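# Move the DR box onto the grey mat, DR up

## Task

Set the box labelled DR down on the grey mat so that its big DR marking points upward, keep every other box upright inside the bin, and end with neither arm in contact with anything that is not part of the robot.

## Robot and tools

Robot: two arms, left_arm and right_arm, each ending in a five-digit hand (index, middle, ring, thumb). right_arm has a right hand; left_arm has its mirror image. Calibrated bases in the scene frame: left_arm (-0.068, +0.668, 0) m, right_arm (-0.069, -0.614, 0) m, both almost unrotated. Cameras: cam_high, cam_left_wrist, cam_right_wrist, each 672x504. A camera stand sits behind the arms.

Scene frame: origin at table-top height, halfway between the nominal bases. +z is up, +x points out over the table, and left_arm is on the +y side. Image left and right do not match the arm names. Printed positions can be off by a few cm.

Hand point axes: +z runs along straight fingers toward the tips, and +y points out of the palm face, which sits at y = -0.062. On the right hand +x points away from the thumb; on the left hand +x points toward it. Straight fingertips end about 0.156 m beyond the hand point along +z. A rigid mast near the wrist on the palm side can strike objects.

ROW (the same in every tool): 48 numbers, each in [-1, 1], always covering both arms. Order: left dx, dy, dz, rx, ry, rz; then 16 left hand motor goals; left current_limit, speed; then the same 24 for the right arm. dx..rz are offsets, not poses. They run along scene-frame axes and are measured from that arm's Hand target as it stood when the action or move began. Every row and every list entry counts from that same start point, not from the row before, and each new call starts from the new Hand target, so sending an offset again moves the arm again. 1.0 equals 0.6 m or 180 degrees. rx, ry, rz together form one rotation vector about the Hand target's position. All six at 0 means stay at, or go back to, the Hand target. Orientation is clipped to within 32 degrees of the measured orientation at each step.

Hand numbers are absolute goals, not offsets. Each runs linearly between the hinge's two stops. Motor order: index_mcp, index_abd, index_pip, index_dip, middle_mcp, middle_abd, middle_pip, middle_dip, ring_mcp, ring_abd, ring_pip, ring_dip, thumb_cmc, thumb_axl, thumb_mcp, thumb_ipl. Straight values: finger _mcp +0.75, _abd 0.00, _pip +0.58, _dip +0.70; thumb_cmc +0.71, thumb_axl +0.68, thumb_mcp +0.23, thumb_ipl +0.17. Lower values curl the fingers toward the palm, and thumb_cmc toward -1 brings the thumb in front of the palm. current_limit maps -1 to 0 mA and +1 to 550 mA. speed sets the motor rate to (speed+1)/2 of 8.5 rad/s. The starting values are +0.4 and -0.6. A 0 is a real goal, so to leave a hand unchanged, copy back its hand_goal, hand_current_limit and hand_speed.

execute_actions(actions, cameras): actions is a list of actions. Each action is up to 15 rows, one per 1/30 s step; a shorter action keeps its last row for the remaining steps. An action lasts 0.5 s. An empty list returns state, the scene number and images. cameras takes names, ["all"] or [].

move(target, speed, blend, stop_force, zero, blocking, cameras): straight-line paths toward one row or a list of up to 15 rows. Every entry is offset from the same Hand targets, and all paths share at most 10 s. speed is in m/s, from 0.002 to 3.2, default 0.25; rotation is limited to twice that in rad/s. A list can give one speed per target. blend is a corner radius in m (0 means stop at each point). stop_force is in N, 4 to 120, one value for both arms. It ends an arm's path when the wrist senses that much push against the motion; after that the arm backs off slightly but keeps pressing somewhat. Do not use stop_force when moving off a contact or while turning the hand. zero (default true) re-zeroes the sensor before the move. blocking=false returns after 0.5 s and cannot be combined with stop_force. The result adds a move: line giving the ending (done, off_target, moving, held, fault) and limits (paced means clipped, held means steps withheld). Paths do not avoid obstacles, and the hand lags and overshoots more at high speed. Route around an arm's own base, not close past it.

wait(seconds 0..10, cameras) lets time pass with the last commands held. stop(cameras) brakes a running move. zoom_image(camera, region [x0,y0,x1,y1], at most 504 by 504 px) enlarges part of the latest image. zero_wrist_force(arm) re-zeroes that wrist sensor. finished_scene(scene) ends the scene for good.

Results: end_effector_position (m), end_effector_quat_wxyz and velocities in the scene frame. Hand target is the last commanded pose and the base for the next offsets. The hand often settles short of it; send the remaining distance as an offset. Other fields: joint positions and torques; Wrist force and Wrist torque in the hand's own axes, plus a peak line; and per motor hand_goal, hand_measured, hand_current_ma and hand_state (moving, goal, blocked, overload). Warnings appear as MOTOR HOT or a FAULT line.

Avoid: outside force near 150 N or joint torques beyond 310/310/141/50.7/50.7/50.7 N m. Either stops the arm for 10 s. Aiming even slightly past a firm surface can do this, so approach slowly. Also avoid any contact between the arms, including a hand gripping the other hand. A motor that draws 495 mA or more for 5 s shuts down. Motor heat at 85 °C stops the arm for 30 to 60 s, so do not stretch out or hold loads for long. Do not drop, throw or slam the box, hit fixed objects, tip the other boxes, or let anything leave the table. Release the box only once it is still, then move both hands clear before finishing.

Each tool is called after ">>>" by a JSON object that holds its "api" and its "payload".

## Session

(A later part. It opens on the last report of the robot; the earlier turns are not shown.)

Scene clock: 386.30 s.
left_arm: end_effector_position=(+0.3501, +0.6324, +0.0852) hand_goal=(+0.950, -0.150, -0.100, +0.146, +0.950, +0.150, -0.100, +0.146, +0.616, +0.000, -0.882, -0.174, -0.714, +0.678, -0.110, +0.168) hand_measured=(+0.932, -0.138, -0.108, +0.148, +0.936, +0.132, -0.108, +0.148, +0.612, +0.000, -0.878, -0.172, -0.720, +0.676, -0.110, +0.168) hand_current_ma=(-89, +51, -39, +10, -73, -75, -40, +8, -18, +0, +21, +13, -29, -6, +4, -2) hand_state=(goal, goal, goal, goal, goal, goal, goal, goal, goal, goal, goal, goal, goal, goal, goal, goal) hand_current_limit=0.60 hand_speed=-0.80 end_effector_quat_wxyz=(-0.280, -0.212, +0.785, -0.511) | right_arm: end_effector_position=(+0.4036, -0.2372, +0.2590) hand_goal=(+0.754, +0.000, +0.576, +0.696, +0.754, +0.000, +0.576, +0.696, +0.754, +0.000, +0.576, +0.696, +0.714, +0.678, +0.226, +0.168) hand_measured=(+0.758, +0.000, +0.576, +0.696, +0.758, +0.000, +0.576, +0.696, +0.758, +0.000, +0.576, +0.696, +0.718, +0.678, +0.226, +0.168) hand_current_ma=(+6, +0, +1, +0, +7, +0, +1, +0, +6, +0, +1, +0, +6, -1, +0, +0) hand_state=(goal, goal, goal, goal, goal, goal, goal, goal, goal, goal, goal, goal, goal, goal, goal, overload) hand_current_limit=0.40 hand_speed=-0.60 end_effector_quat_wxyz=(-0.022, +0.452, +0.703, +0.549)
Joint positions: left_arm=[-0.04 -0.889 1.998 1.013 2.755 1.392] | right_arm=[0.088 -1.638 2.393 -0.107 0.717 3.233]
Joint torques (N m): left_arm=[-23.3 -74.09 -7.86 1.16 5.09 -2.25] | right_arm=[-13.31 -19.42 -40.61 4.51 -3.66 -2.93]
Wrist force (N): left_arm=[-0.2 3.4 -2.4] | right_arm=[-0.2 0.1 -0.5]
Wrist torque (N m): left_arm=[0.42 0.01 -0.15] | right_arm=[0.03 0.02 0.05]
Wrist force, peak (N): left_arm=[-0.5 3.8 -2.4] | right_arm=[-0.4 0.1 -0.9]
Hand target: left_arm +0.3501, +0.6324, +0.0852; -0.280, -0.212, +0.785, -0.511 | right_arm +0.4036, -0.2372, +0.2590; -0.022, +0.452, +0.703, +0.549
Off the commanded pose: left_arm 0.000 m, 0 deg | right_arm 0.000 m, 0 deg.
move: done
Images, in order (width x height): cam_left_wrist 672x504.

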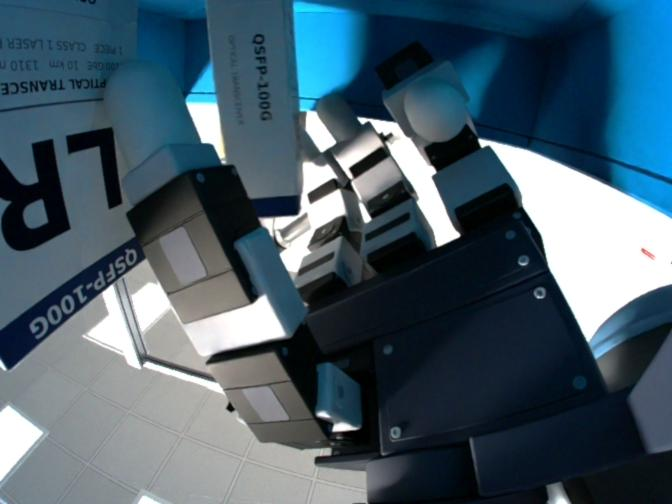

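>>> {"api": "move", "payload": {"target": [-0.013,0.004,0,0,0,0,0.84,-0.15,-0.2,0.145,0.84,0.15,-0.2,0.145,0.616,0,-0.883,-0.174,-0.714,0.677,-0.11,0.168,0.6,-0.9,0,0,0,0,0,0,0.754,0,0.576,0.696,0.754,0,0.576,0.696,0.754,0,0.576,0.696,0.714,0.678,0.226,0.168,0.4,-0.6], "speed": 0.03, "cameras": ["cam_left_wrist"]}}

>>> {"api": "zoom_image", "payload": {"camera": "cam_left_wrist", "region": [60, 0, 400, 240]}}

Scene clock: 404.30 s.
left_arm: end_effector_position=(+0.3424, +0.6348, +0.0852) hand_goal=(+0.840, -0.150, -0.200, +0.146, +0.840, +0.150, -0.200, +0.146, +0.616, +0.000, -0.882, -0.174, -0.714, +0.678, -0.110, +0.168) hand_measured=(+0.840, -0.146, -0.192, +0.148, +0.836, +0.138, -0.198, +0.148, +0.612, +0.000, -0.878, -0.172, -0.720, +0.676, -0.110, +0.168) hand_current_ma=(+0, +12, +37, +10, -16, -48, +8, +8, -18, +0, +21, +13, -31, -6, +4, -2) hand_state=(goal, goal, goal, goal, goal, goal, goal, goal, goal, goal, goal, goal, goal, goal, goal, goal) hand_current_limit=0.60 hand_speed=-0.90 end_effector_quat_wxyz=(-0.280, -0.212, +0.785, -0.511) | right_arm: end_effector_position=(+0.4036, -0.2372, +0.2590) hand_goal=(+0.754, +0.000, +0.576, +0.696, +0.754, +0.000, +0.576, +0.696, +0.754, +0.000, +0.576, +0.696, +0.714, +0.678, +0.226, +0.168) hand_measured=(+0.758, +0.000, +0.576, +0.696, +0.758, +0.000, +0.576, +0.696, +0.758, +0.000, +0.576, +0.696, +0.718, +0.678, +0.226, +0.168) hand_current_ma=(+6, +0, +1, +0, +7, +0, +1, +0, +6, +0, +1, +0, +6, -1, +0, +0) hand_state=(goal, goal, goal, goal, goal, goal, goal, goal, goal, goal, goal, goal, goal, goal, goal, overload) hand_current_limit=0.40 hand_speed=-0.60 end_effector_quat_wxyz=(-0.022, +0.452, +0.703, +0.549)
Joint positions: left_arm=[-0.036 -0.894 2.013 1.011 2.752 1.401] | right_arm=[0.088 -1.638 2.393 -0.107 0.717 3.233]
Joint torques (N m): left_arm=[22.64 -75.32 -6.69 1.04 -2.19 1.78] | right_arm=[-15.73 -19.56 -40.87 4.5 -3.41 -2.76]
Wrist force (N): left_arm=[-0.1 3.3 -1.9] | right_arm=[-0.4 0.1 -0.4]
Wrist torque (N m): left_arm=[0.39 0.00 -0.25] | right_arm=[0.03 0.05 0.03]
Wrist force, peak (N): left_arm=[-0.2 3.7 -2.6] | right_arm=[-0.1 0.2 -0.9]
Hand target: left_arm +0.3423, +0.6348, +0.0852; -0.280, -0.212, +0.785, -0.511 | right_arm +0.4036, -0.2372, +0.2590; -0.022, +0.452, +0.703, +0.549
Off the commanded pose: left_arm 0.000 m, 0 deg | right_arm 0.000 m, 0 deg.
move: done
Images, in order (width x height): cam_left_wrist 672x504.

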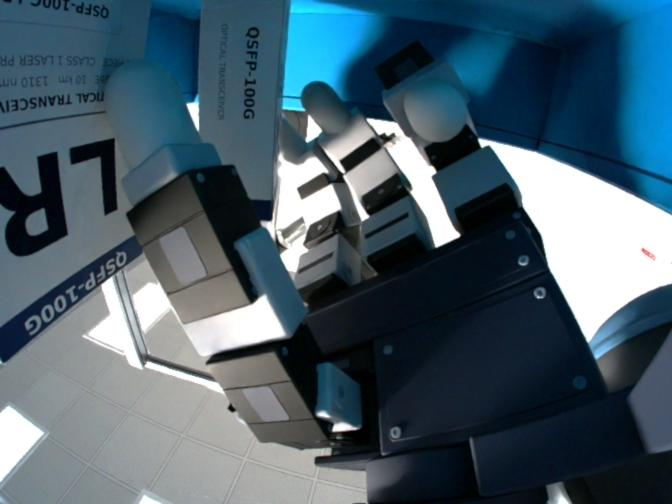

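Scaled by 1.482 from the camera's 672x504 image, which has a finer 960x720 frame.

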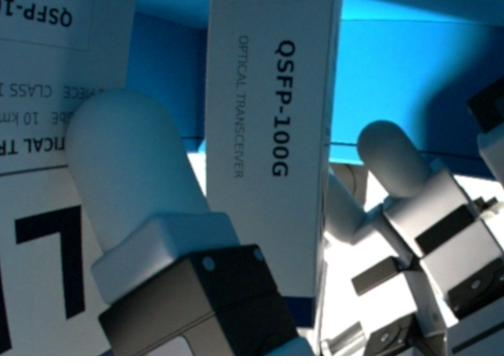

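>>> {"api": "move", "payload": {"target": [0,0.006,0,0,0,0,0.78,-0.1,-0.25,0.13,0.95,0.0,0.0,0.3,0.616,0,-0.883,-0.174,-0.87,0.677,-0.12,0.168,0.6,-0.88,0,0,0,0,0,0,0.754,0,0.576,0.696,0.754,0,0.576,0.696,0.754,0,0.576,0.696,0.714,0.678,0.226,0.168,0.4,-0.6], "speed": 0.03, "cameras": ["cam_left_wrist"]}}

>>> {"api": "zoom_image", "payload": {"camera": "cam_left_wrist", "region": [60, 0, 400, 240]}}

Scene clock: 429.77 s.
left_arm: end_effector_position=(+0.3423, +0.6384, +0.0852) hand_goal=(+0.780, -0.100, -0.250, +0.130, +0.950, +0.000, +0.000, +0.300, +0.616, +0.000, -0.882, -0.174, -0.870, +0.678, -0.120, +0.168) hand_measured=(+0.780, -0.106, -0.242, +0.136, +0.924, +0.004, -0.034, +0.286, +0.612, +0.000, -0.878, -0.172, -0.872, +0.676, -0.118, +0.168) hand_current_ma=(+3, -22, +39, +28, -131, +15, -158, -66, -18, +0, +21, +13, -5, -6, +7, -2) hand_state=(goal, goal, goal, goal, blocked, goal, blocked, goal, goal, goal, goal, goal, goal, goal, goal, goal) hand_current_limit=0.60 hand_speed=-0.88 end_effector_quat_wxyz=(-0.280, -0.212, +0.785, -0.511) | right_arm: end_effector_position=(+0.4036, -0.2372, +0.2590) hand_goal=(+0.754, +0.000, +0.576, +0.696, +0.754, +0.000, +0.576, +0.696, +0.754, +0.000, +0.576, +0.696, +0.714, +0.678, +0.226, +0.168) hand_measured=(+0.758, +0.000, +0.576, +0.696, +0.758, +0.000, +0.576, +0.696, +0.758, +0.000, +0.576, +0.696, +0.718, +0.678, +0.226, +0.168) hand_current_ma=(+6, +0, +1, +0, +7, +0, +1, +0, +6, +0, +1, +0, +6, -1, +0, +0) hand_state=(goal, goal, goal, goal, goal, goal, goal, goal, goal, goal, goal, goal, goal, goal, goal, overload) hand_current_limit=0.40 hand_speed=-0.60 end_effector_quat_wxyz=(-0.022, +0.452, +0.703, +0.549)
Joint positions: left_arm=[-0.029 -0.891 2.013 1.023 2.749 1.416] | right_arm=[0.088 -1.638 2.393 -0.107 0.717 3.233]
Joint torques (N m): left_arm=[22.13 -52.92 -22.93 5.13 -1.5 1.95] | right_arm=[-16.21 -19.86 -40.7 4.33 -3.51 -2.71]
Wrist force (N): left_arm=[0.1 4.3 -2.5] | right_arm=[-0.3 0.2 -0.5]
Wrist torque (N m): left_arm=[0.33 0.02 -0.28] | right_arm=[0.06 0.04 0.03]
Wrist force, peak (N): left_arm=[0.4 4.3 -3.1] | right_arm=[-0.4 0.1 -0.8]
Hand target: left_arm +0.3423, +0.6384, +0.0852; -0.280, -0.212, +0.785, -0.511 | right_arm +0.4036, -0.2372, +0.2590; -0.022, +0.452, +0.703, +0.549
Off the commanded pose: left_arm 0.000 m, 0 deg | right_arm 0.000 m, 0 deg.
move: done
Images, in order (width x height): cam_left_wrist 672x504.

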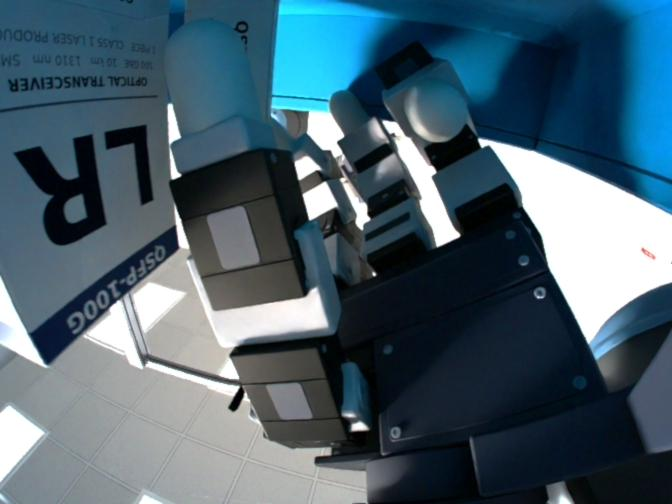

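Scaled by 1.482 from the camera's 672x504 image, which has a finer 960x720 frame.

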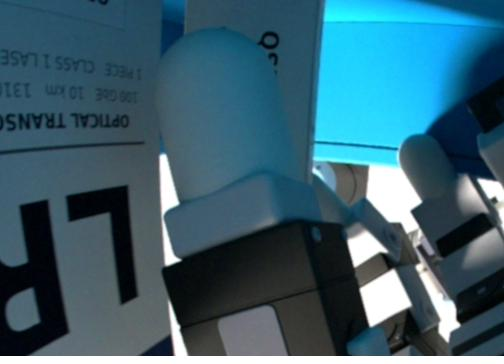

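>>> {"api": "move", "payload": {"target": [0,0,0,0,0,0,0.78,-0.1,-0.25,0.13,0.92,0.05,-0.1,0.146,0.616,0,-0.883,-0.174,-0.87,0.677,-0.12,0.168,0.6,-0.88,0,0,0,0,0,0,0.754,0,0.576,0.696,0.754,0,0.576,0.696,0.754,0,0.576,0.696,0.714,0.678,0.226,0.168,0.4,-0.6], "cameras": ["cam_high","cam_left_wrist"]}}

>>> {"api": "zoom_image", "payload": {"camera": "cam_high", "region": [280, 230, 480, 380]}}

Scene clock: 468.10 s.
left_arm: end_effector_position=(+0.3423, +0.6384, +0.0852) hand_goal=(+0.780, -0.100, -0.250, +0.130, +0.920, +0.050, -0.100, +0.146, +0.616, +0.000, -0.882, -0.174, -0.870, +0.678, -0.120, +0.168) hand_measured=(+0.780, -0.106, -0.242, +0.136, +0.916, +0.042, -0.098, +0.148, +0.612, +0.000, -0.878, -0.172, -0.872, +0.676, -0.118, +0.168) hand_current_ma=(+3, -22, +39, +28, -23, -36, +7, +12, -18, +0, +21, +13, -5, -6, +7, -2) hand_state=(goal, goal, goal, goal, goal, goal, goal, goal, goal, goal, goal, goal, goal, goal, goal, goal) hand_current_limit=0.60 hand_speed=-0.88 end_effector_quat_wxyz=(-0.280, -0.212, +0.785, -0.511) | right_arm: end_effector_position=(+0.4036, -0.2372, +0.2590) hand_goal=(+0.754, +0.000, +0.576, +0.696, +0.754, +0.000, +0.576, +0.696, +0.754, +0.000, +0.576, +0.696, +0.714, +0.678, +0.226, +0.168) hand_measured=(+0.758, +0.000, +0.576, +0.696, +0.758, +0.000, +0.576, +0.696, +0.758, +0.000, +0.576, +0.696, +0.718, +0.678, +0.226, +0.168) hand_current_ma=(+6, +0, +1, +0, +7, +0, +1, +0, +6, +0, +1, +0, +6, -1, +0, +0) hand_state=(goal, goal, goal, goal, goal, goal, goal, goal, goal, goal, goal, goal, goal, goal, goal, overload) hand_current_limit=0.40 hand_speed=-0.60 end_effector_quat_wxyz=(-0.022, +0.452, +0.703, +0.549)
Joint positions: left_arm=[-0.029 -0.891 2.013 1.023 2.749 1.416] | right_arm=[0.088 -1.638 2.393 -0.107 0.717 3.233]
Joint torques (N m): left_arm=[22.1 -53 -21.42 5.26 -1.66 2.02] | right_arm=[-18.26 -18.81 -41.59 4.55 -3.69 -3.1]
Wrist force (N): left_arm=[-0.2 3.6 -2.3] | right_arm=[-0.5 0.1 -0.4]
Wrist torque (N m): left_arm=[0.48 0.02 -0.28] | right_arm=[0.03 0.06 0.02]
Wrist force, peak (N): left_arm=[0.3 4.5 -3.0] | right_arm=[-0.2 0.6 -0.8]
Hand target: left_arm +0.3423, +0.6384, +0.0852; -0.280, -0.212, +0.785, -0.511 | right_arm +0.4036, -0.2372, +0.2590; -0.022, +0.452, +0.703, +0.549
Off the commanded pose: left_arm 0.000 m, 0 deg | right_arm 0.000 m, 0 deg.
move: done
Images, in order (width x height): cam_high 672x504, cam_left_wrist 672x504.

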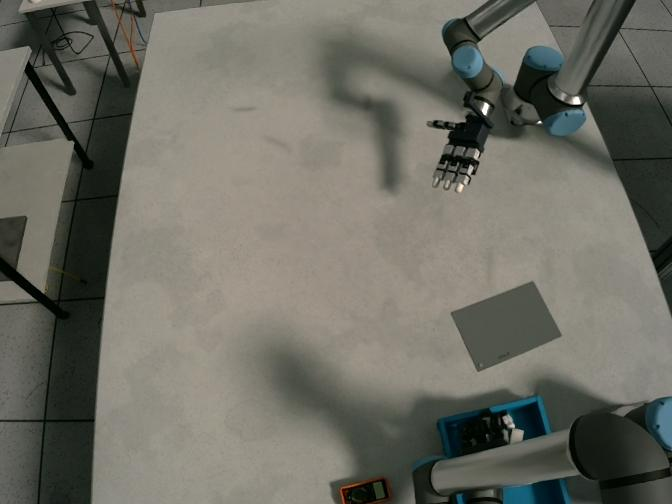

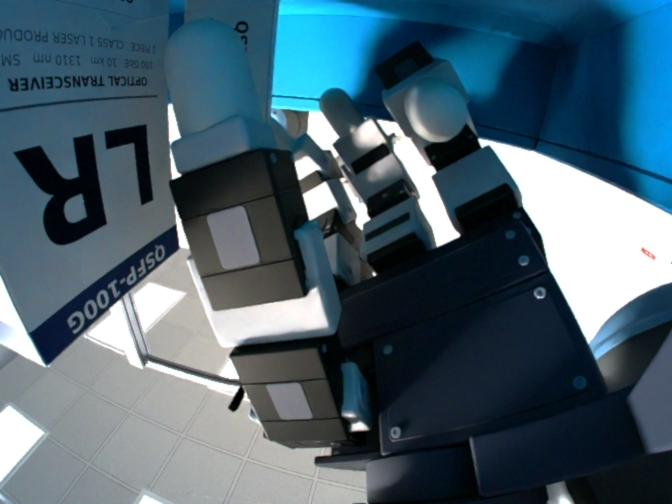

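Scaled by 2.520 from the camera's 672x504 image, which has a finer 960x720 frame.

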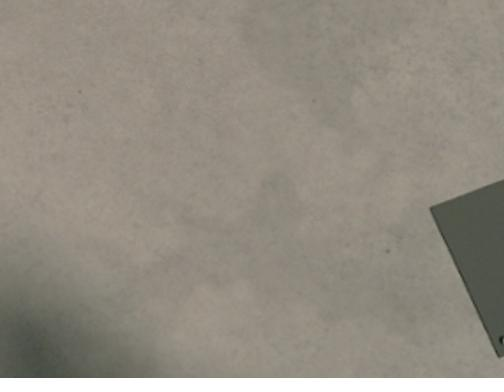

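>>> {"api": "zoom_image", "payload": {"camera": "cam_left_wrist", "region": [0, 0, 504, 378]}}

>>> {"api": "zoom_image", "payload": {"camera": "cam_high", "region": [420, 370, 600, 504]}}

Scaled by 1.000.

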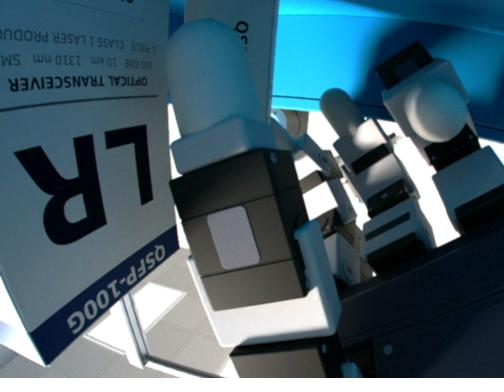

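Scaled by 2.800 from the camera's 672x504 image, which has a finer 960x720 frame.

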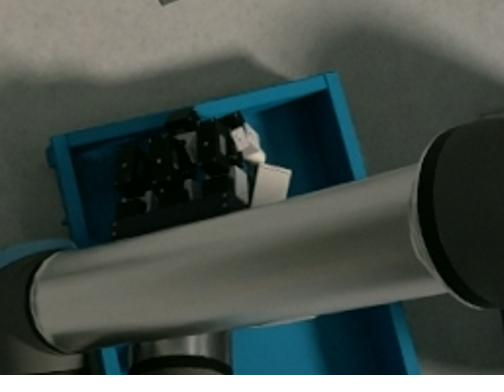

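>>> {"api": "zoom_image", "payload": {"camera": "cam_high", "region": [480, 405, 540, 450]}}

>>> {"api": "zoom_image", "payload": {"camera": "cam_left_wrist", "region": [150, 0, 350, 150]}}

Scaled by 8.400 from the camera's 672x504 image, which has a finer 960x720 frame.

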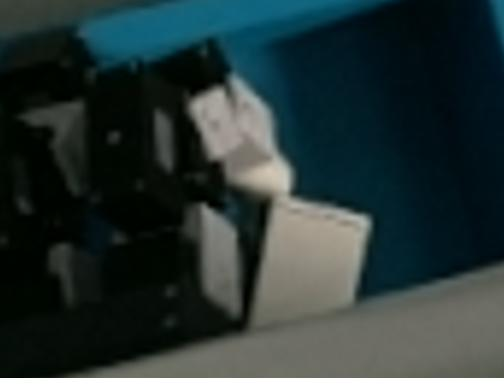

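Scaled by 2.520 from the camera's 672x504 image, which has a finer 960x720 frame.

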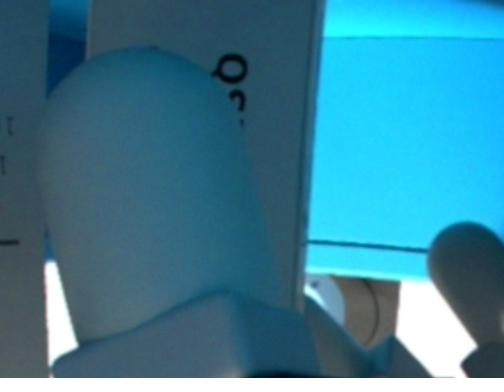

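>>> {"api": "move", "payload": {"target": [0,0,0,0,0,0,0.84,0.13,-0.12,0.146,0.92,0.05,-0.1,0.146,0.616,0,-0.883,-0.174,-0.97,0.677,-0.08,0.168,0.6,-0.88,0,0,0,0,0,0,0.754,0,0.576,0.696,0.754,0,0.576,0.696,0.754,0,0.576,0.696,0.714,0.678,0.226,0.168,0.4,-0.6], "cameras": ["cam_high","cam_left_wrist"]}}

>>> {"api": "zoom_image", "payload": {"camera": "cam_high", "region": [480, 405, 540, 450]}}

Scene clock: 540.20 s.
left_arm: end_effector_position=(+0.3423, +0.6384, +0.0852) hand_goal=(+0.840, +0.130, -0.120, +0.146, +0.920, +0.050, -0.100, +0.146, +0.616, +0.000, -0.882, -0.174, -0.970, +0.678, -0.080, +0.168) hand_measured=(+0.824, +0.122, -0.124, +0.144, +0.916, +0.042, -0.098, +0.148, +0.612, +0.000, -0.878, -0.172, -0.970, +0.676, -0.082, +0.168) hand_current_ma=(-85, -33, -22, -11, -23, -36, +7, +12, -18, +0, +21, +13, +0, -6, -10, -2) hand_state=(goal, goal, goal, goal, goal, goal, goal, goal, goal, goal, goal, goal, goal, goal, goal, goal) hand_current_limit=0.60 hand_speed=-0.88 end_effector_quat_wxyz=(-0.280, -0.212, +0.785, -0.511) | right_arm: end_effector_position=(+0.4036, -0.2372, +0.2590) hand_goal=(+0.754, +0.000, +0.576, +0.696, +0.754, +0.000, +0.576, +0.696, +0.754, +0.000, +0.576, +0.696, +0.714, +0.678, +0.226, +0.168) hand_measured=(+0.758, +0.000, +0.576, +0.696, +0.758, +0.000, +0.576, +0.696, +0.758, +0.000, +0.576, +0.696, +0.718, +0.678, +0.226, +0.168) hand_current_ma=(+6, +0, +1, +0, +7, +0, +1, +0, +6, +0, +1, +0, +6, -1, +0, +0) hand_state=(goal, goal, goal, goal, goal, goal, goal, goal, goal, goal, goal, goal, goal, goal, goal, overload) hand_current_limit=0.40 hand_speed=-0.60 end_effector_quat_wxyz=(-0.022, +0.452, +0.703, +0.549)
Joint positions: left_arm=[-0.029 -0.891 2.013 1.023 2.749 1.416] | right_arm=[0.088 -1.638 2.393 -0.107 0.717 3.233]
Joint torques (N m): left_arm=[21.51 -53.14 -11.79 5.19 -1.68 2.03] | right_arm=[-17.69 -19.69 -40.77 4.58 -3.46 -2.91]
Wrist force (N): left_arm=[0.0 3.5 -2.4] | right_arm=[-0.2 0.3 -0.4]
Wrist torque (N m): left_arm=[0.41 0.00 -0.26] | right_arm=[0.05 0.03 0.05]
Wrist force, peak (N): left_arm=[-0.1 3.6 -2.6] | right_arm=[-0.5 0.2 -0.8]
Hand target: left_arm +0.3423, +0.6384, +0.0852; -0.280, -0.212, +0.785, -0.511 | right_arm +0.4036, -0.2372, +0.2590; -0.022, +0.452, +0.703, +0.549
Off the commanded pose: left_arm 0.000 m, 0 deg | right_arm 0.000 m, 0 deg.
move: done
Images, in order (width x height): cam_high 672x504, cam_left_wrist 672x504.

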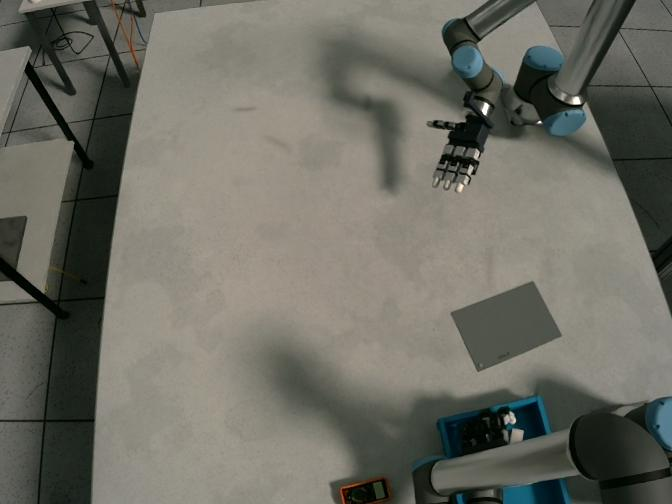

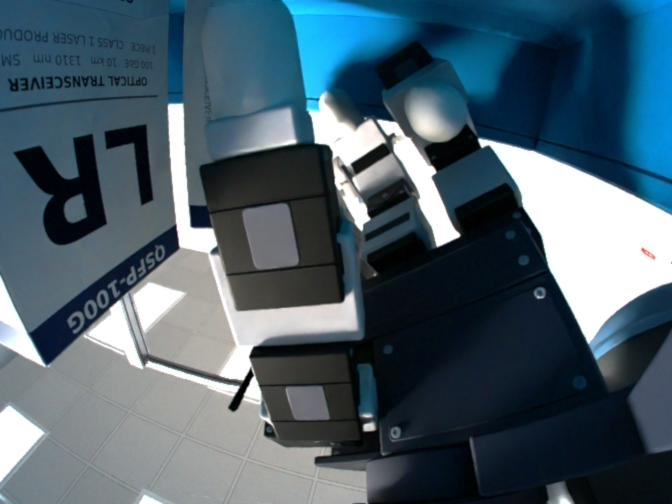

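Scaled by 8.400 from the camera's 672x504 image, which has a finer 960x720 frame.

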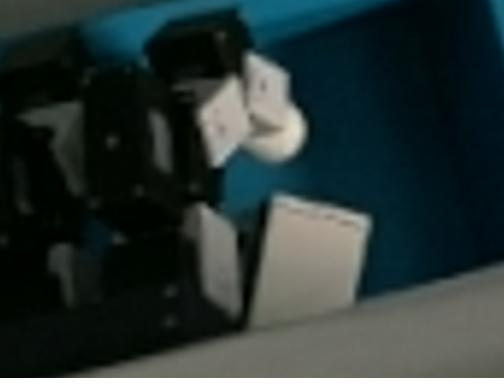

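>>> {"api": "move", "payload": {"target": [-0.03,0.005,0,0,0,0,0.84,0.13,-0.12,0.146,0.92,0.05,-0.1,0.146,0.616,0,-0.883,-0.174,-0.97,0.677,0.0,0.168,0.6,-0.88,0,0,0,0,0,0,0.754,0,0.576,0.696,0.754,0,0.576,0.696,0.754,0,0.576,0.696,0.714,0.678,0.226,0.168,0.4,-0.6], "speed": 0.05, "cameras": ["cam_high","cam_left_wrist"]}}

>>> {"api": "zoom_image", "payload": {"camera": "cam_high", "region": [480, 405, 540, 450]}}

Scene clock: 557.20 s.
left_arm: end_effector_position=(+0.3244, +0.6414, +0.0852) hand_goal=(+0.840, +0.130, -0.120, +0.146, +0.920, +0.050, -0.100, +0.146, +0.616, +0.000, -0.882, -0.174, -0.970, +0.678, +0.000, +0.168) hand_measured=(+0.824, +0.122, -0.124, +0.144, +0.916, +0.042, -0.098, +0.148, +0.612, +0.000, -0.878, -0.172, -0.970, +0.676, -0.002, +0.168) hand_current_ma=(-84, -32, -22, -11, -23, -35, +7, +12, -18, +0, +21, +13, -1, -6, -13, -2) hand_state=(goal, goal, goal, goal, goal, goal, goal, goal, goal, goal, goal, goal, goal, goal, goal, goal) hand_current_limit=0.60 hand_speed=-0.88 end_effector_quat_wxyz=(-0.280, -0.212, +0.785, -0.511) | right_arm: end_effector_position=(+0.4036, -0.2372, +0.2590) hand_goal=(+0.754, +0.000, +0.576, +0.696, +0.754, +0.000, +0.576, +0.696, +0.754, +0.000, +0.576, +0.696, +0.714, +0.678, +0.226, +0.168) hand_measured=(+0.758, +0.000, +0.576, +0.696, +0.758, +0.000, +0.576, +0.696, +0.758, +0.000, +0.576, +0.696, +0.718, +0.678, +0.226, +0.168) hand_current_ma=(+6, +0, +1, +0, +7, +0, +1, +0, +6, +0, +1, +0, +6, -1, +0, +0) hand_state=(goal, goal, goal, goal, goal, goal, goal, goal, goal, goal, goal, goal, goal, goal, goal, overload) hand_current_limit=0.40 hand_speed=-0.60 end_effector_quat_wxyz=(-0.022, +0.452, +0.703, +0.549)
Joint positions: left_arm=[-0.024 -0.903 2.048 1.01 2.746 1.427] | right_arm=[0.088 -1.638 2.393 -0.107 0.717 3.233]
Joint torques (N m): left_arm=[22.78 -73.56 -6.01 1.33 -1.81 2.02] | right_arm=[-15.73 -17.73 -40.46 4.11 -3.36 -3]
Wrist force (N): left_arm=[-0.1 3.0 -1.6] | right_arm=[-0.4 0.5 -0.5]
Wrist torque (N m): left_arm=[0.27 0.02 -0.25] | right_arm=[0.08 0.05 0.03]
Wrist force, peak (N): left_arm=[0.0 3.8 -2.8] | right_arm=[-0.5 0.1 -0.7]
Hand target: left_arm +0.3243, +0.6414, +0.0852; -0.280, -0.212, +0.785, -0.511 | right_arm +0.4036, -0.2372, +0.2590; -0.022, +0.452, +0.703, +0.549
Off the commanded pose: left_arm 0.000 m, 0 deg | right_arm 0.000 m, 0 deg.
move: done
Images, in order (width x height): cam_high 672x504, cam_left_wrist 672x504.

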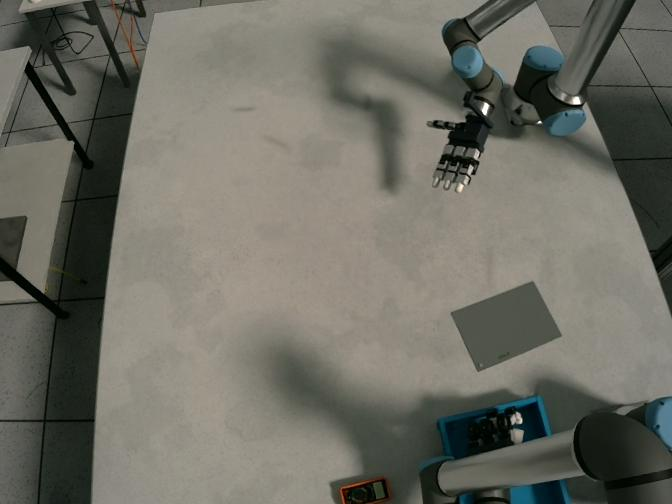

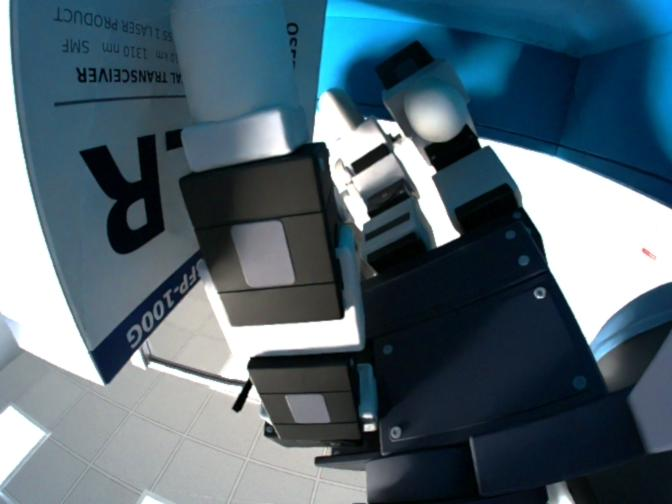

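Scaled by 8.400 from the camera's 672x504 image, which has a finer 960x720 frame.

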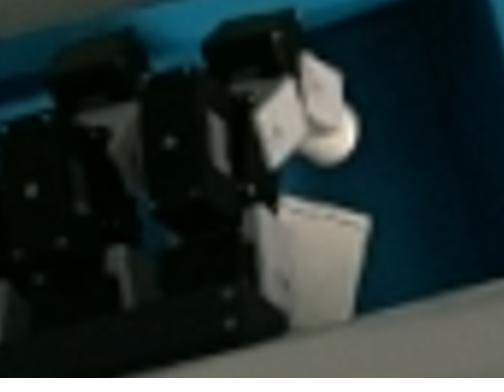

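>>> {"api": "move", "payload": {"target": [0,0,0,0,0,0,0.75,0.12,-0.24,0.13,0.92,0.05,-0.1,0.146,0.616,0,-0.883,-0.174,-0.97,0.677,-0.14,0.168,0.6,-0.9,0,0,0,0,0,0,0.754,0,0.576,0.696,0.754,0,0.576,0.696,0.754,0,0.576,0.696,0.714,0.678,0.226,0.168,0.4,-0.6], "speed": 0.05, "cameras": ["cam_high","cam_left_wrist"]}}

>>> {"api": "zoom_image", "payload": {"camera": "cam_high", "region": [480, 405, 540, 450]}}

Scene clock: 567.07 s.
left_arm: end_effector_position=(+0.3243, +0.6414, +0.0852) hand_goal=(+0.750, +0.120, -0.240, +0.130, +0.920, +0.050, -0.100, +0.146, +0.616, +0.000, -0.882, -0.174, -0.970, +0.678, -0.140, +0.168) hand_measured=(+0.746, +0.120, -0.238, +0.132, +0.916, +0.042, -0.098, +0.148, +0.612, +0.000, -0.878, -0.172, -0.970, +0.676, -0.136, +0.168) hand_current_ma=(-18, -1, +11, +14, -23, -35, +7, +12, -18, +0, +21, +13, -1, -6, +26, -2) hand_state=(goal, goal, goal, goal, goal, goal, goal, goal, goal, goal, goal, goal, goal, goal, goal, goal) hand_current_limit=0.60 hand_speed=-0.90 end_effector_quat_wxyz=(-0.280, -0.212, +0.785, -0.511) | right_arm: end_effector_position=(+0.4036, -0.2372, +0.2590) hand_goal=(+0.754, +0.000, +0.576, +0.696, +0.754, +0.000, +0.576, +0.696, +0.754, +0.000, +0.576, +0.696, +0.714, +0.678, +0.226, +0.168) hand_measured=(+0.758, +0.000, +0.576, +0.696, +0.758, +0.000, +0.576, +0.696, +0.758, +0.000, +0.576, +0.696, +0.718, +0.678, +0.226, +0.168) hand_current_ma=(+6, +0, +1, +0, +7, +0, +1, +0, +6, +0, +1, +0, +6, -1, +0, +0) hand_state=(goal, goal, goal, goal, goal, goal, goal, goal, goal, goal, goal, goal, goal, goal, goal, overload) hand_current_limit=0.40 hand_speed=-0.60 end_effector_quat_wxyz=(-0.022, +0.452, +0.703, +0.549)
Joint positions: left_arm=[-0.024 -0.903 2.048 1.01 2.746 1.427] | right_arm=[0.088 -1.638 2.393 -0.107 0.717 3.233]
Joint torques (N m): left_arm=[22.28 -72.74 -6.26 1.17 -1.76 1.96] | right_arm=[-16.75 -18.29 -40.97 4.54 -3.13 -2.8]
Wrist force (N): left_arm=[-0.4 3.4 -2.3] | right_arm=[-0.2 0.2 -0.3]
Wrist torque (N m): left_arm=[0.37 0.04 -0.28] | right_arm=[0.04 0.01 0.05]
Wrist force, peak (N): left_arm=[-0.1 3.7 -2.6] | right_arm=[-0.3 0.2 -0.8]
Hand target: left_arm +0.3243, +0.6414, +0.0852; -0.280, -0.212, +0.785, -0.511 | right_arm +0.4036, -0.2372, +0.2590; -0.022, +0.452, +0.703, +0.549
Off the commanded pose: left_arm 0.000 m, 0 deg | right_arm 0.000 m, 0 deg.
move: done
Images, in order (width x height): cam_high 672x504, cam_left_wrist 672x504.

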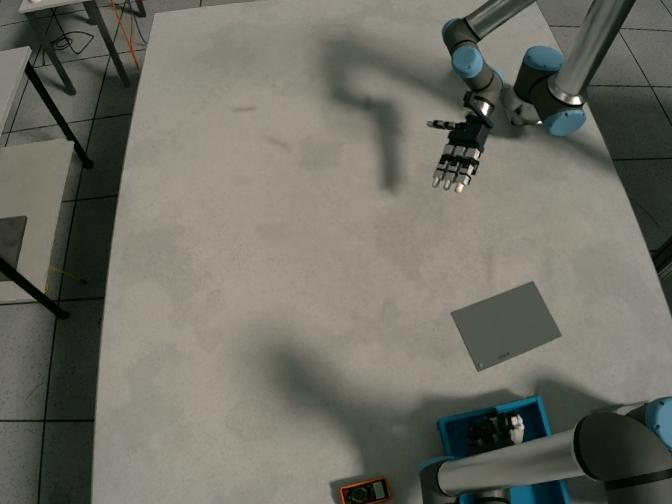

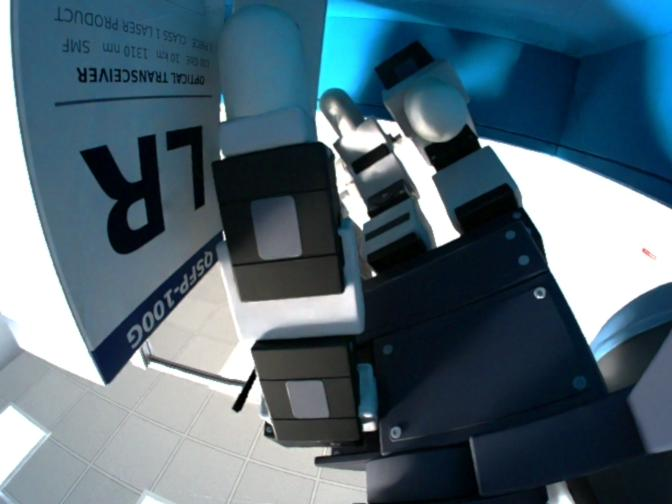

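Scaled by 8.400 from the camera's 672x504 image, which has a finer 960x720 frame.

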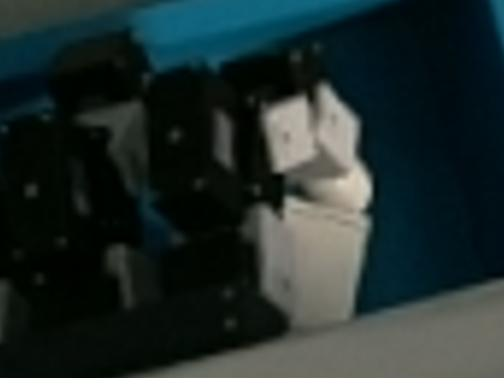

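>>> {"api": "move", "payload": {"target": [0,0,0,0,0,0,0.65,0.1,-0.27,0.12,0.92,0.05,-0.1,0.146,0.616,0,-0.883,-0.174,-0.97,0.677,-0.2,0.168,0.6,-0.93,0,0,0,0,0,0,0.754,0,0.576,0.696,0.754,0,0.576,0.696,0.754,0,0.576,0.696,0.714,0.678,0.226,0.168,0.4,-0.6], "speed": 0.05, "cameras": ["cam_high","cam_left_wrist"]}}

>>> {"api": "zoom_image", "payload": {"camera": "cam_high", "region": [480, 405, 540, 450]}}

Scene clock: 573.57 s.
left_arm: end_effector_position=(+0.3243, +0.6414, +0.0852) hand_goal=(+0.650, +0.100, -0.270, +0.120, +0.920, +0.050, -0.100, +0.146, +0.616, +0.000, -0.882, -0.174, -0.970, +0.678, -0.200, +0.168) hand_measured=(+0.650, +0.102, -0.262, +0.124, +0.916, +0.042, -0.098, +0.148, +0.612, +0.000, -0.878, -0.172, -0.970, +0.676, -0.194, +0.168) hand_current_ma=(+3, +7, +39, +20, -23, -35, +7, +12, -18, +0, +21, +13, -1, -6, +31, -2) hand_state=(goal, goal, goal, goal, goal, goal, goal, goal, goal, goal, goal, goal, goal, goal, goal, goal) hand_current_limit=0.60 hand_speed=-0.93 end_effector_quat_wxyz=(-0.280, -0.212, +0.785, -0.511) | right_arm: end_effector_position=(+0.4036, -0.2372, +0.2590) hand_goal=(+0.754, +0.000, +0.576, +0.696, +0.754, +0.000, +0.576, +0.696, +0.754, +0.000, +0.576, +0.696, +0.714, +0.678, +0.226, +0.168) hand_measured=(+0.758, +0.000, +0.576, +0.696, +0.758, +0.000, +0.576, +0.696, +0.758, +0.000, +0.576, +0.696, +0.718, +0.678, +0.226, +0.168) hand_current_ma=(+6, +0, +1, +0, +7, +0, +1, +0, +6, +0, +1, +0, +6, -1, +0, +0) hand_state=(goal, goal, goal, goal, goal, goal, goal, goal, goal, goal, goal, goal, goal, goal, goal, overload) hand_current_limit=0.40 hand_speed=-0.60 end_effector_quat_wxyz=(-0.022, +0.452, +0.703, +0.549)
Joint positions: left_arm=[-0.024 -0.903 2.048 1.01 2.746 1.427] | right_arm=[0.088 -1.638 2.393 -0.107 0.717 3.233]
Joint torques (N m): left_arm=[22.76 -73.67 -6.65 1.43 -1.76 1.88] | right_arm=[-15.66 -20.99 -40.12 4.42 -3.48 -2.86]
Wrist force (N): left_arm=[0.0 3.2 -2.1] | right_arm=[-0.4 -0.1 -0.3]
Wrist torque (N m): left_arm=[0.36 0.02 -0.26] | right_arm=[-0.01 0.05 0.02]
Wrist force, peak (N): left_arm=[-0.4 3.6 -2.6] | right_arm=[-0.3 0.6 -0.7]
Hand target: left_arm +0.3243, +0.6414, +0.0852; -0.280, -0.212, +0.785, -0.511 | right_arm +0.4036, -0.2372, +0.2590; -0.022, +0.452, +0.703, +0.549
Off the commanded pose: left_arm 0.000 m, 0 deg | right_arm 0.000 m, 0 deg.
move: done
Images, in order (width x height): cam_high 672x504, cam_left_wrist 672x504.

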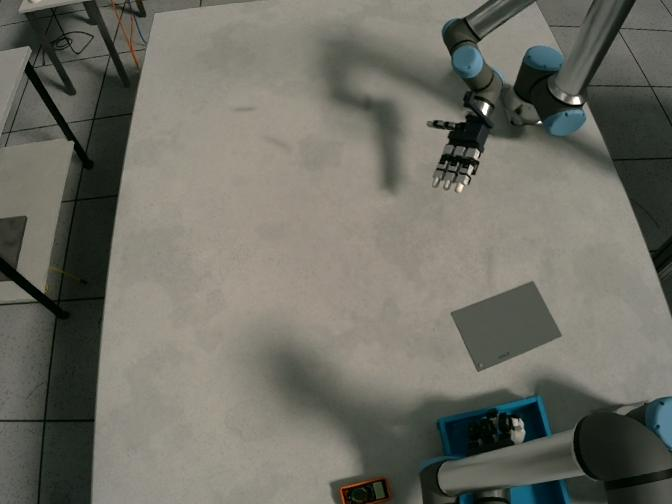

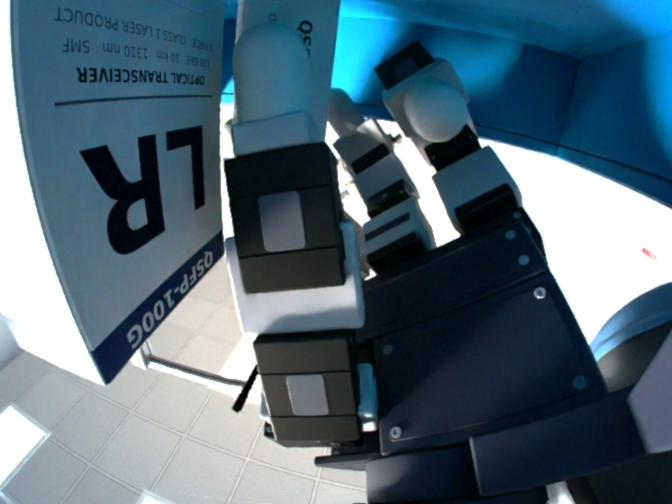

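Scaled by 8.400 from the camera's 672x504 image, which has a finer 960x720 frame.

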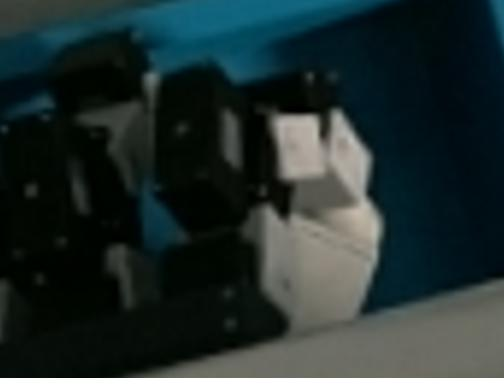

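>>> {"api": "move", "payload": {"target": [[0,0,0,0,0,0,0.74,0.1,-0.24,0.13,0.92,0.05,-0.1,0.146,0.616,0,-0.883,-0.174,-0.97,0.677,-0.18,0.168,0.6,-0.88,0,0,0,0,0,0,0.754,0,0.576,0.696,0.754,0,0.576,0.696,0.754,0,0.576,0.696,0.714,0.678,0.226,0.168,0.4,-0.6],[0.015,0,0,0,0,0,0.74,0.1,-0.24,0.13,0.92,0.05,-0.1,0.146,0.616,0,-0.883,-0.174,-0.97,0.677,-0.18,0.168,0.6,-0.88,0,0,0,0,0,0,0.754,0,0.576,0.696,0.754,0,0.576,0.696,0.754,0,0.576,0.696,0.714,0.678,0.226,0.168,0.4,-0.6],[0.015,0,0,0,0,0,0.74,0.1,-0.24,0.13,0.92,0.05,-0.1,0.146,0.616,0,-0.883,-0.174,-0.97,0.677,-0.27,0.168,0.3,-0.93,0,0,0,0,0,0,0.754,0,0.576,0.696,0.754,0,0.576,0.696,0.754,0,0.576,0.696,0.714,0.678,0.226,0.168,0.4,-0.6]], "speed": 0.05, "cameras": ["cam_high","cam_left_wrist"]}}

>>> {"api": "zoom_image", "payload": {"camera": "cam_high", "region": [480, 405, 540, 450]}}

Scene clock: 585.90 s.
left_arm: end_effector_position=(+0.3333, +0.6414, +0.0852) hand_goal=(+0.740, +0.100, -0.240, +0.130, +0.920, +0.050, -0.100, +0.146, +0.616, +0.000, -0.882, -0.174, -0.970, +0.678, -0.270, +0.168) hand_measured=(+0.724, +0.100, -0.244, +0.128, +0.916, +0.042, -0.098, +0.148, +0.612, +0.000, -0.878, -0.172, -0.970, +0.676, -0.264, +0.168) hand_current_ma=(-78, +3, -16, -10, -23, -35, +7, +12, -18, +0, +21, +13, -1, -6, +37, -2) hand_state=(goal, goal, goal, goal, goal, goal, goal, goal, goal, goal, goal, goal, goal, goal, goal, goal) hand_current_limit=0.30 hand_speed=-0.93 end_effector_quat_wxyz=(-0.280, -0.212, +0.785, -0.511) | right_arm: end_effector_position=(+0.4036, -0.2372, +0.2590) hand_goal=(+0.754, +0.000, +0.576, +0.696, +0.754, +0.000, +0.576, +0.696, +0.754, +0.000, +0.576, +0.696, +0.714, +0.678, +0.226, +0.168) hand_measured=(+0.758, +0.000, +0.576, +0.696, +0.758, +0.000, +0.576, +0.696, +0.758, +0.000, +0.576, +0.696, +0.718, +0.678, +0.226, +0.168) hand_current_ma=(+6, +0, +1, +0, +7, +0, +1, +0, +6, +0, +1, +0, +6, -1, +0, +0) hand_state=(goal, goal, goal, goal, goal, goal, goal, goal, goal, goal, goal, goal, goal, goal, goal, overload) hand_current_limit=0.40 hand_speed=-0.60 end_effector_quat_wxyz=(-0.022, +0.452, +0.703, +0.549)
Joint positions: left_arm=[-0.024 -0.896 2.03 1.022 2.746 1.428] | right_arm=[0.088 -1.638 2.393 -0.107 0.717 3.233]
Joint torques (N m): left_arm=[22.37 -52.32 -21.66 5.43 -1.89 1.6] | right_arm=[-14.85 -19.56 -39.9 4.42 -3.63 -2.89]
Wrist force (N): left_arm=[-0.2 3.1 -2.2] | right_arm=[-0.2 0.2 -0.4]
Wrist torque (N m): left_arm=[0.34 0.02 -0.26] | right_arm=[0.04 0.02 0.05]
Wrist force, peak (N): left_arm=[-0.4 4.0 -2.2] | right_arm=[-0.6 0.1 -0.7]
Hand target: left_arm +0.3333, +0.6414, +0.0852; -0.280, -0.212, +0.785, -0.511 | right_arm +0.4036, -0.2372, +0.2590; -0.022, +0.452, +0.703, +0.549
Off the commanded pose: left_arm 0.000 m, 0 deg | right_arm 0.000 m, 0 deg.
move: done
Images, in order (width x height): cam_high 672x504, cam_left_wrist 672x504.

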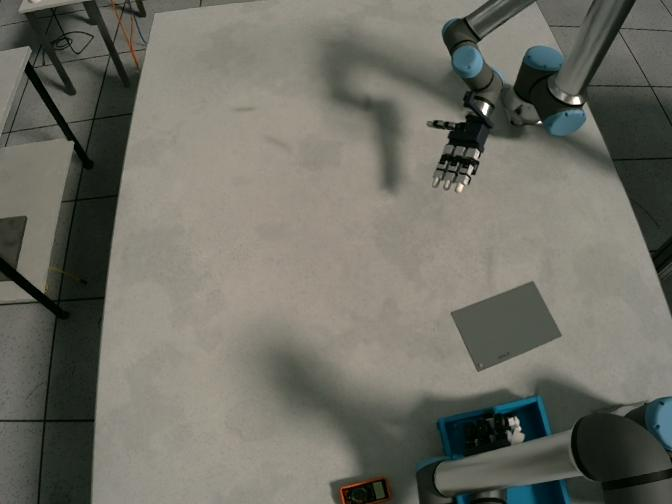

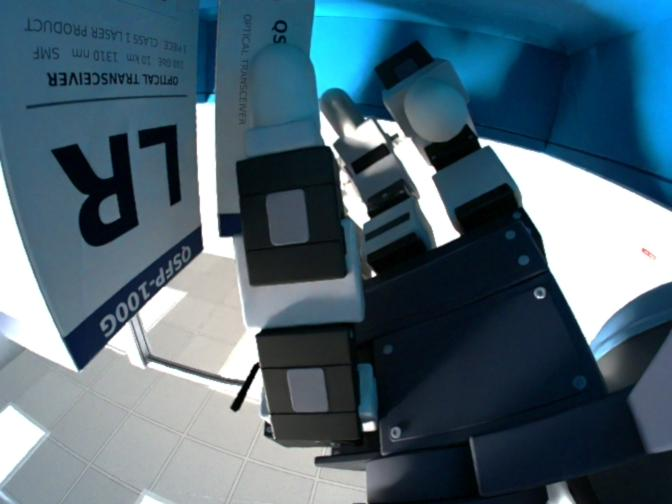

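Scaled by 8.400 from the camera's 672x504 image, which has a finer 960x720 frame.

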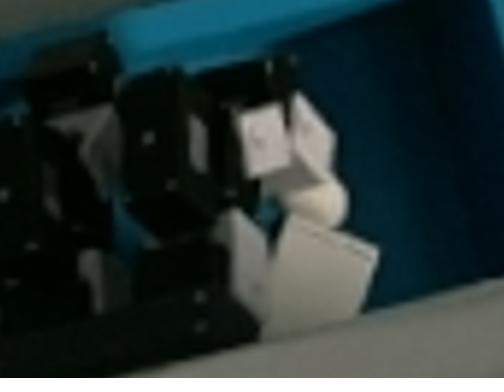

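>>> {"api": "move", "payload": {"target": [[-0.006,0,0,0,0,0,0.74,0.1,-0.24,0.13,0.92,0.05,-0.1,0.146,0.616,0,-0.883,-0.174,-0.97,0.677,-0.27,0.168,0.3,-0.93,0,0,0,0,0,0,0.754,0,0.576,0.696,0.754,0,0.576,0.696,0.754,0,0.576,0.696,0.714,0.678,0.226,0.168,0.4,-0.6],[-0.006,0,0,0,0,0,0.72,0.1,-0.25,0.13,0.92,0.05,-0.1,0.146,0.616,0,-0.883,-0.174,-0.97,0.677,-0.33,0.168,0.3,-0.94,0,0,0,0,0,0,0.754,0,0.576,0.696,0.754,0,0.576,0.696,0.754,0,0.576,0.696,0.714,0.678,0.226,0.168,0.4,-0.6]], "speed": 0.05, "cameras": ["cam_high","cam_left_wrist"]}}

>>> {"api": "zoom_image", "payload": {"camera": "cam_high", "region": [480, 405, 540, 450]}}

Scene clock: 600.97 s.
left_arm: end_effector_position=(+0.3297, +0.6414, +0.0852) hand_goal=(+0.720, +0.100, -0.250, +0.130, +0.920, +0.050, -0.100, +0.146, +0.616, +0.000, -0.882, -0.174, -0.970, +0.678, -0.330, +0.168) hand_measured=(+0.716, +0.100, -0.248, +0.128, +0.916, +0.042, -0.098, +0.148, +0.612, +0.000, -0.878, -0.172, -0.972, +0.676, -0.316, +0.168) hand_current_ma=(-17, +3, +11, -10, -23, -35, +7, +12, -18, +0, +21, +13, -10, -6, +88, +2) hand_state=(goal, goal, goal, goal, goal, goal, goal, goal, goal, goal, goal, goal, goal, goal, goal, goal) hand_current_limit=0.30 hand_speed=-0.94 end_effector_quat_wxyz=(-0.280, -0.212, +0.785, -0.511) | right_arm: end_effector_position=(+0.4036, -0.2372, +0.2590) hand_goal=(+0.754, +0.000, +0.576, +0.696, +0.754, +0.000, +0.576, +0.696, +0.754, +0.000, +0.576, +0.696, +0.714, +0.678, +0.226, +0.168) hand_measured=(+0.758, +0.000, +0.576, +0.696, +0.758, +0.000, +0.576, +0.696, +0.758, +0.000, +0.576, +0.696, +0.718, +0.678, +0.226, +0.168) hand_current_ma=(+6, +0, +1, +0, +7, +0, +1, +0, +6, +0, +1, +0, +6, -1, +0, +0) hand_state=(goal, goal, goal, goal, goal, goal, goal, goal, goal, goal, goal, goal, goal, goal, goal, overload) hand_current_limit=0.40 hand_speed=-0.60 end_effector_quat_wxyz=(-0.022, +0.452, +0.703, +0.549)
Joint positions: left_arm=[-0.024 -0.899 2.038 1.017 2.746 1.428] | right_arm=[0.088 -1.638 2.393 -0.107 0.717 3.233]
Joint torques (N m): left_arm=[-15.64 -72.35 -6.65 1.13 3.08 -2.3] | right_arm=[-16.07 -18.57 -40.37 4.58 -3.44 -2.45]
Wrist force (N): left_arm=[-0.2 3.7 -2.4] | right_arm=[-0.3 0.1 -0.4]
Wrist torque (N m): left_arm=[0.39 -0.01 -0.24] | right_arm=[0.02 0.03 0.04]
Wrist force, peak (N): left_arm=[-0.1 3.7 -2.6] | right_arm=[-0.2 0.5 -1.0]
Hand target: left_arm +0.3297, +0.6414, +0.0852; -0.280, -0.212, +0.785, -0.511 | right_arm +0.4036, -0.2372, +0.2590; -0.022, +0.452, +0.703, +0.549
Off the commanded pose: left_arm 0.000 m, 0 deg | right_arm 0.000 m, 0 deg.
move: done
Images, in order (width x height): cam_high 672x504, cam_left_wrist 672x504.

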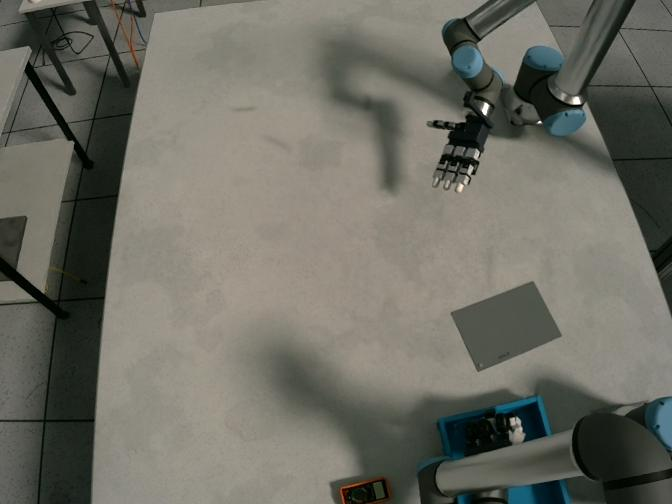

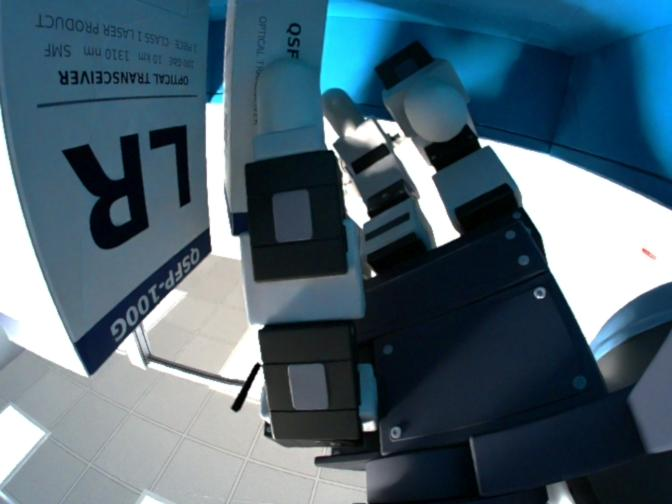

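Scaled by 8.400 from the camera's 672x504 image, which has a finer 960x720 frame.

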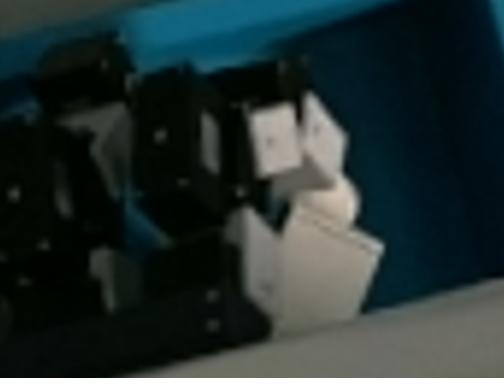

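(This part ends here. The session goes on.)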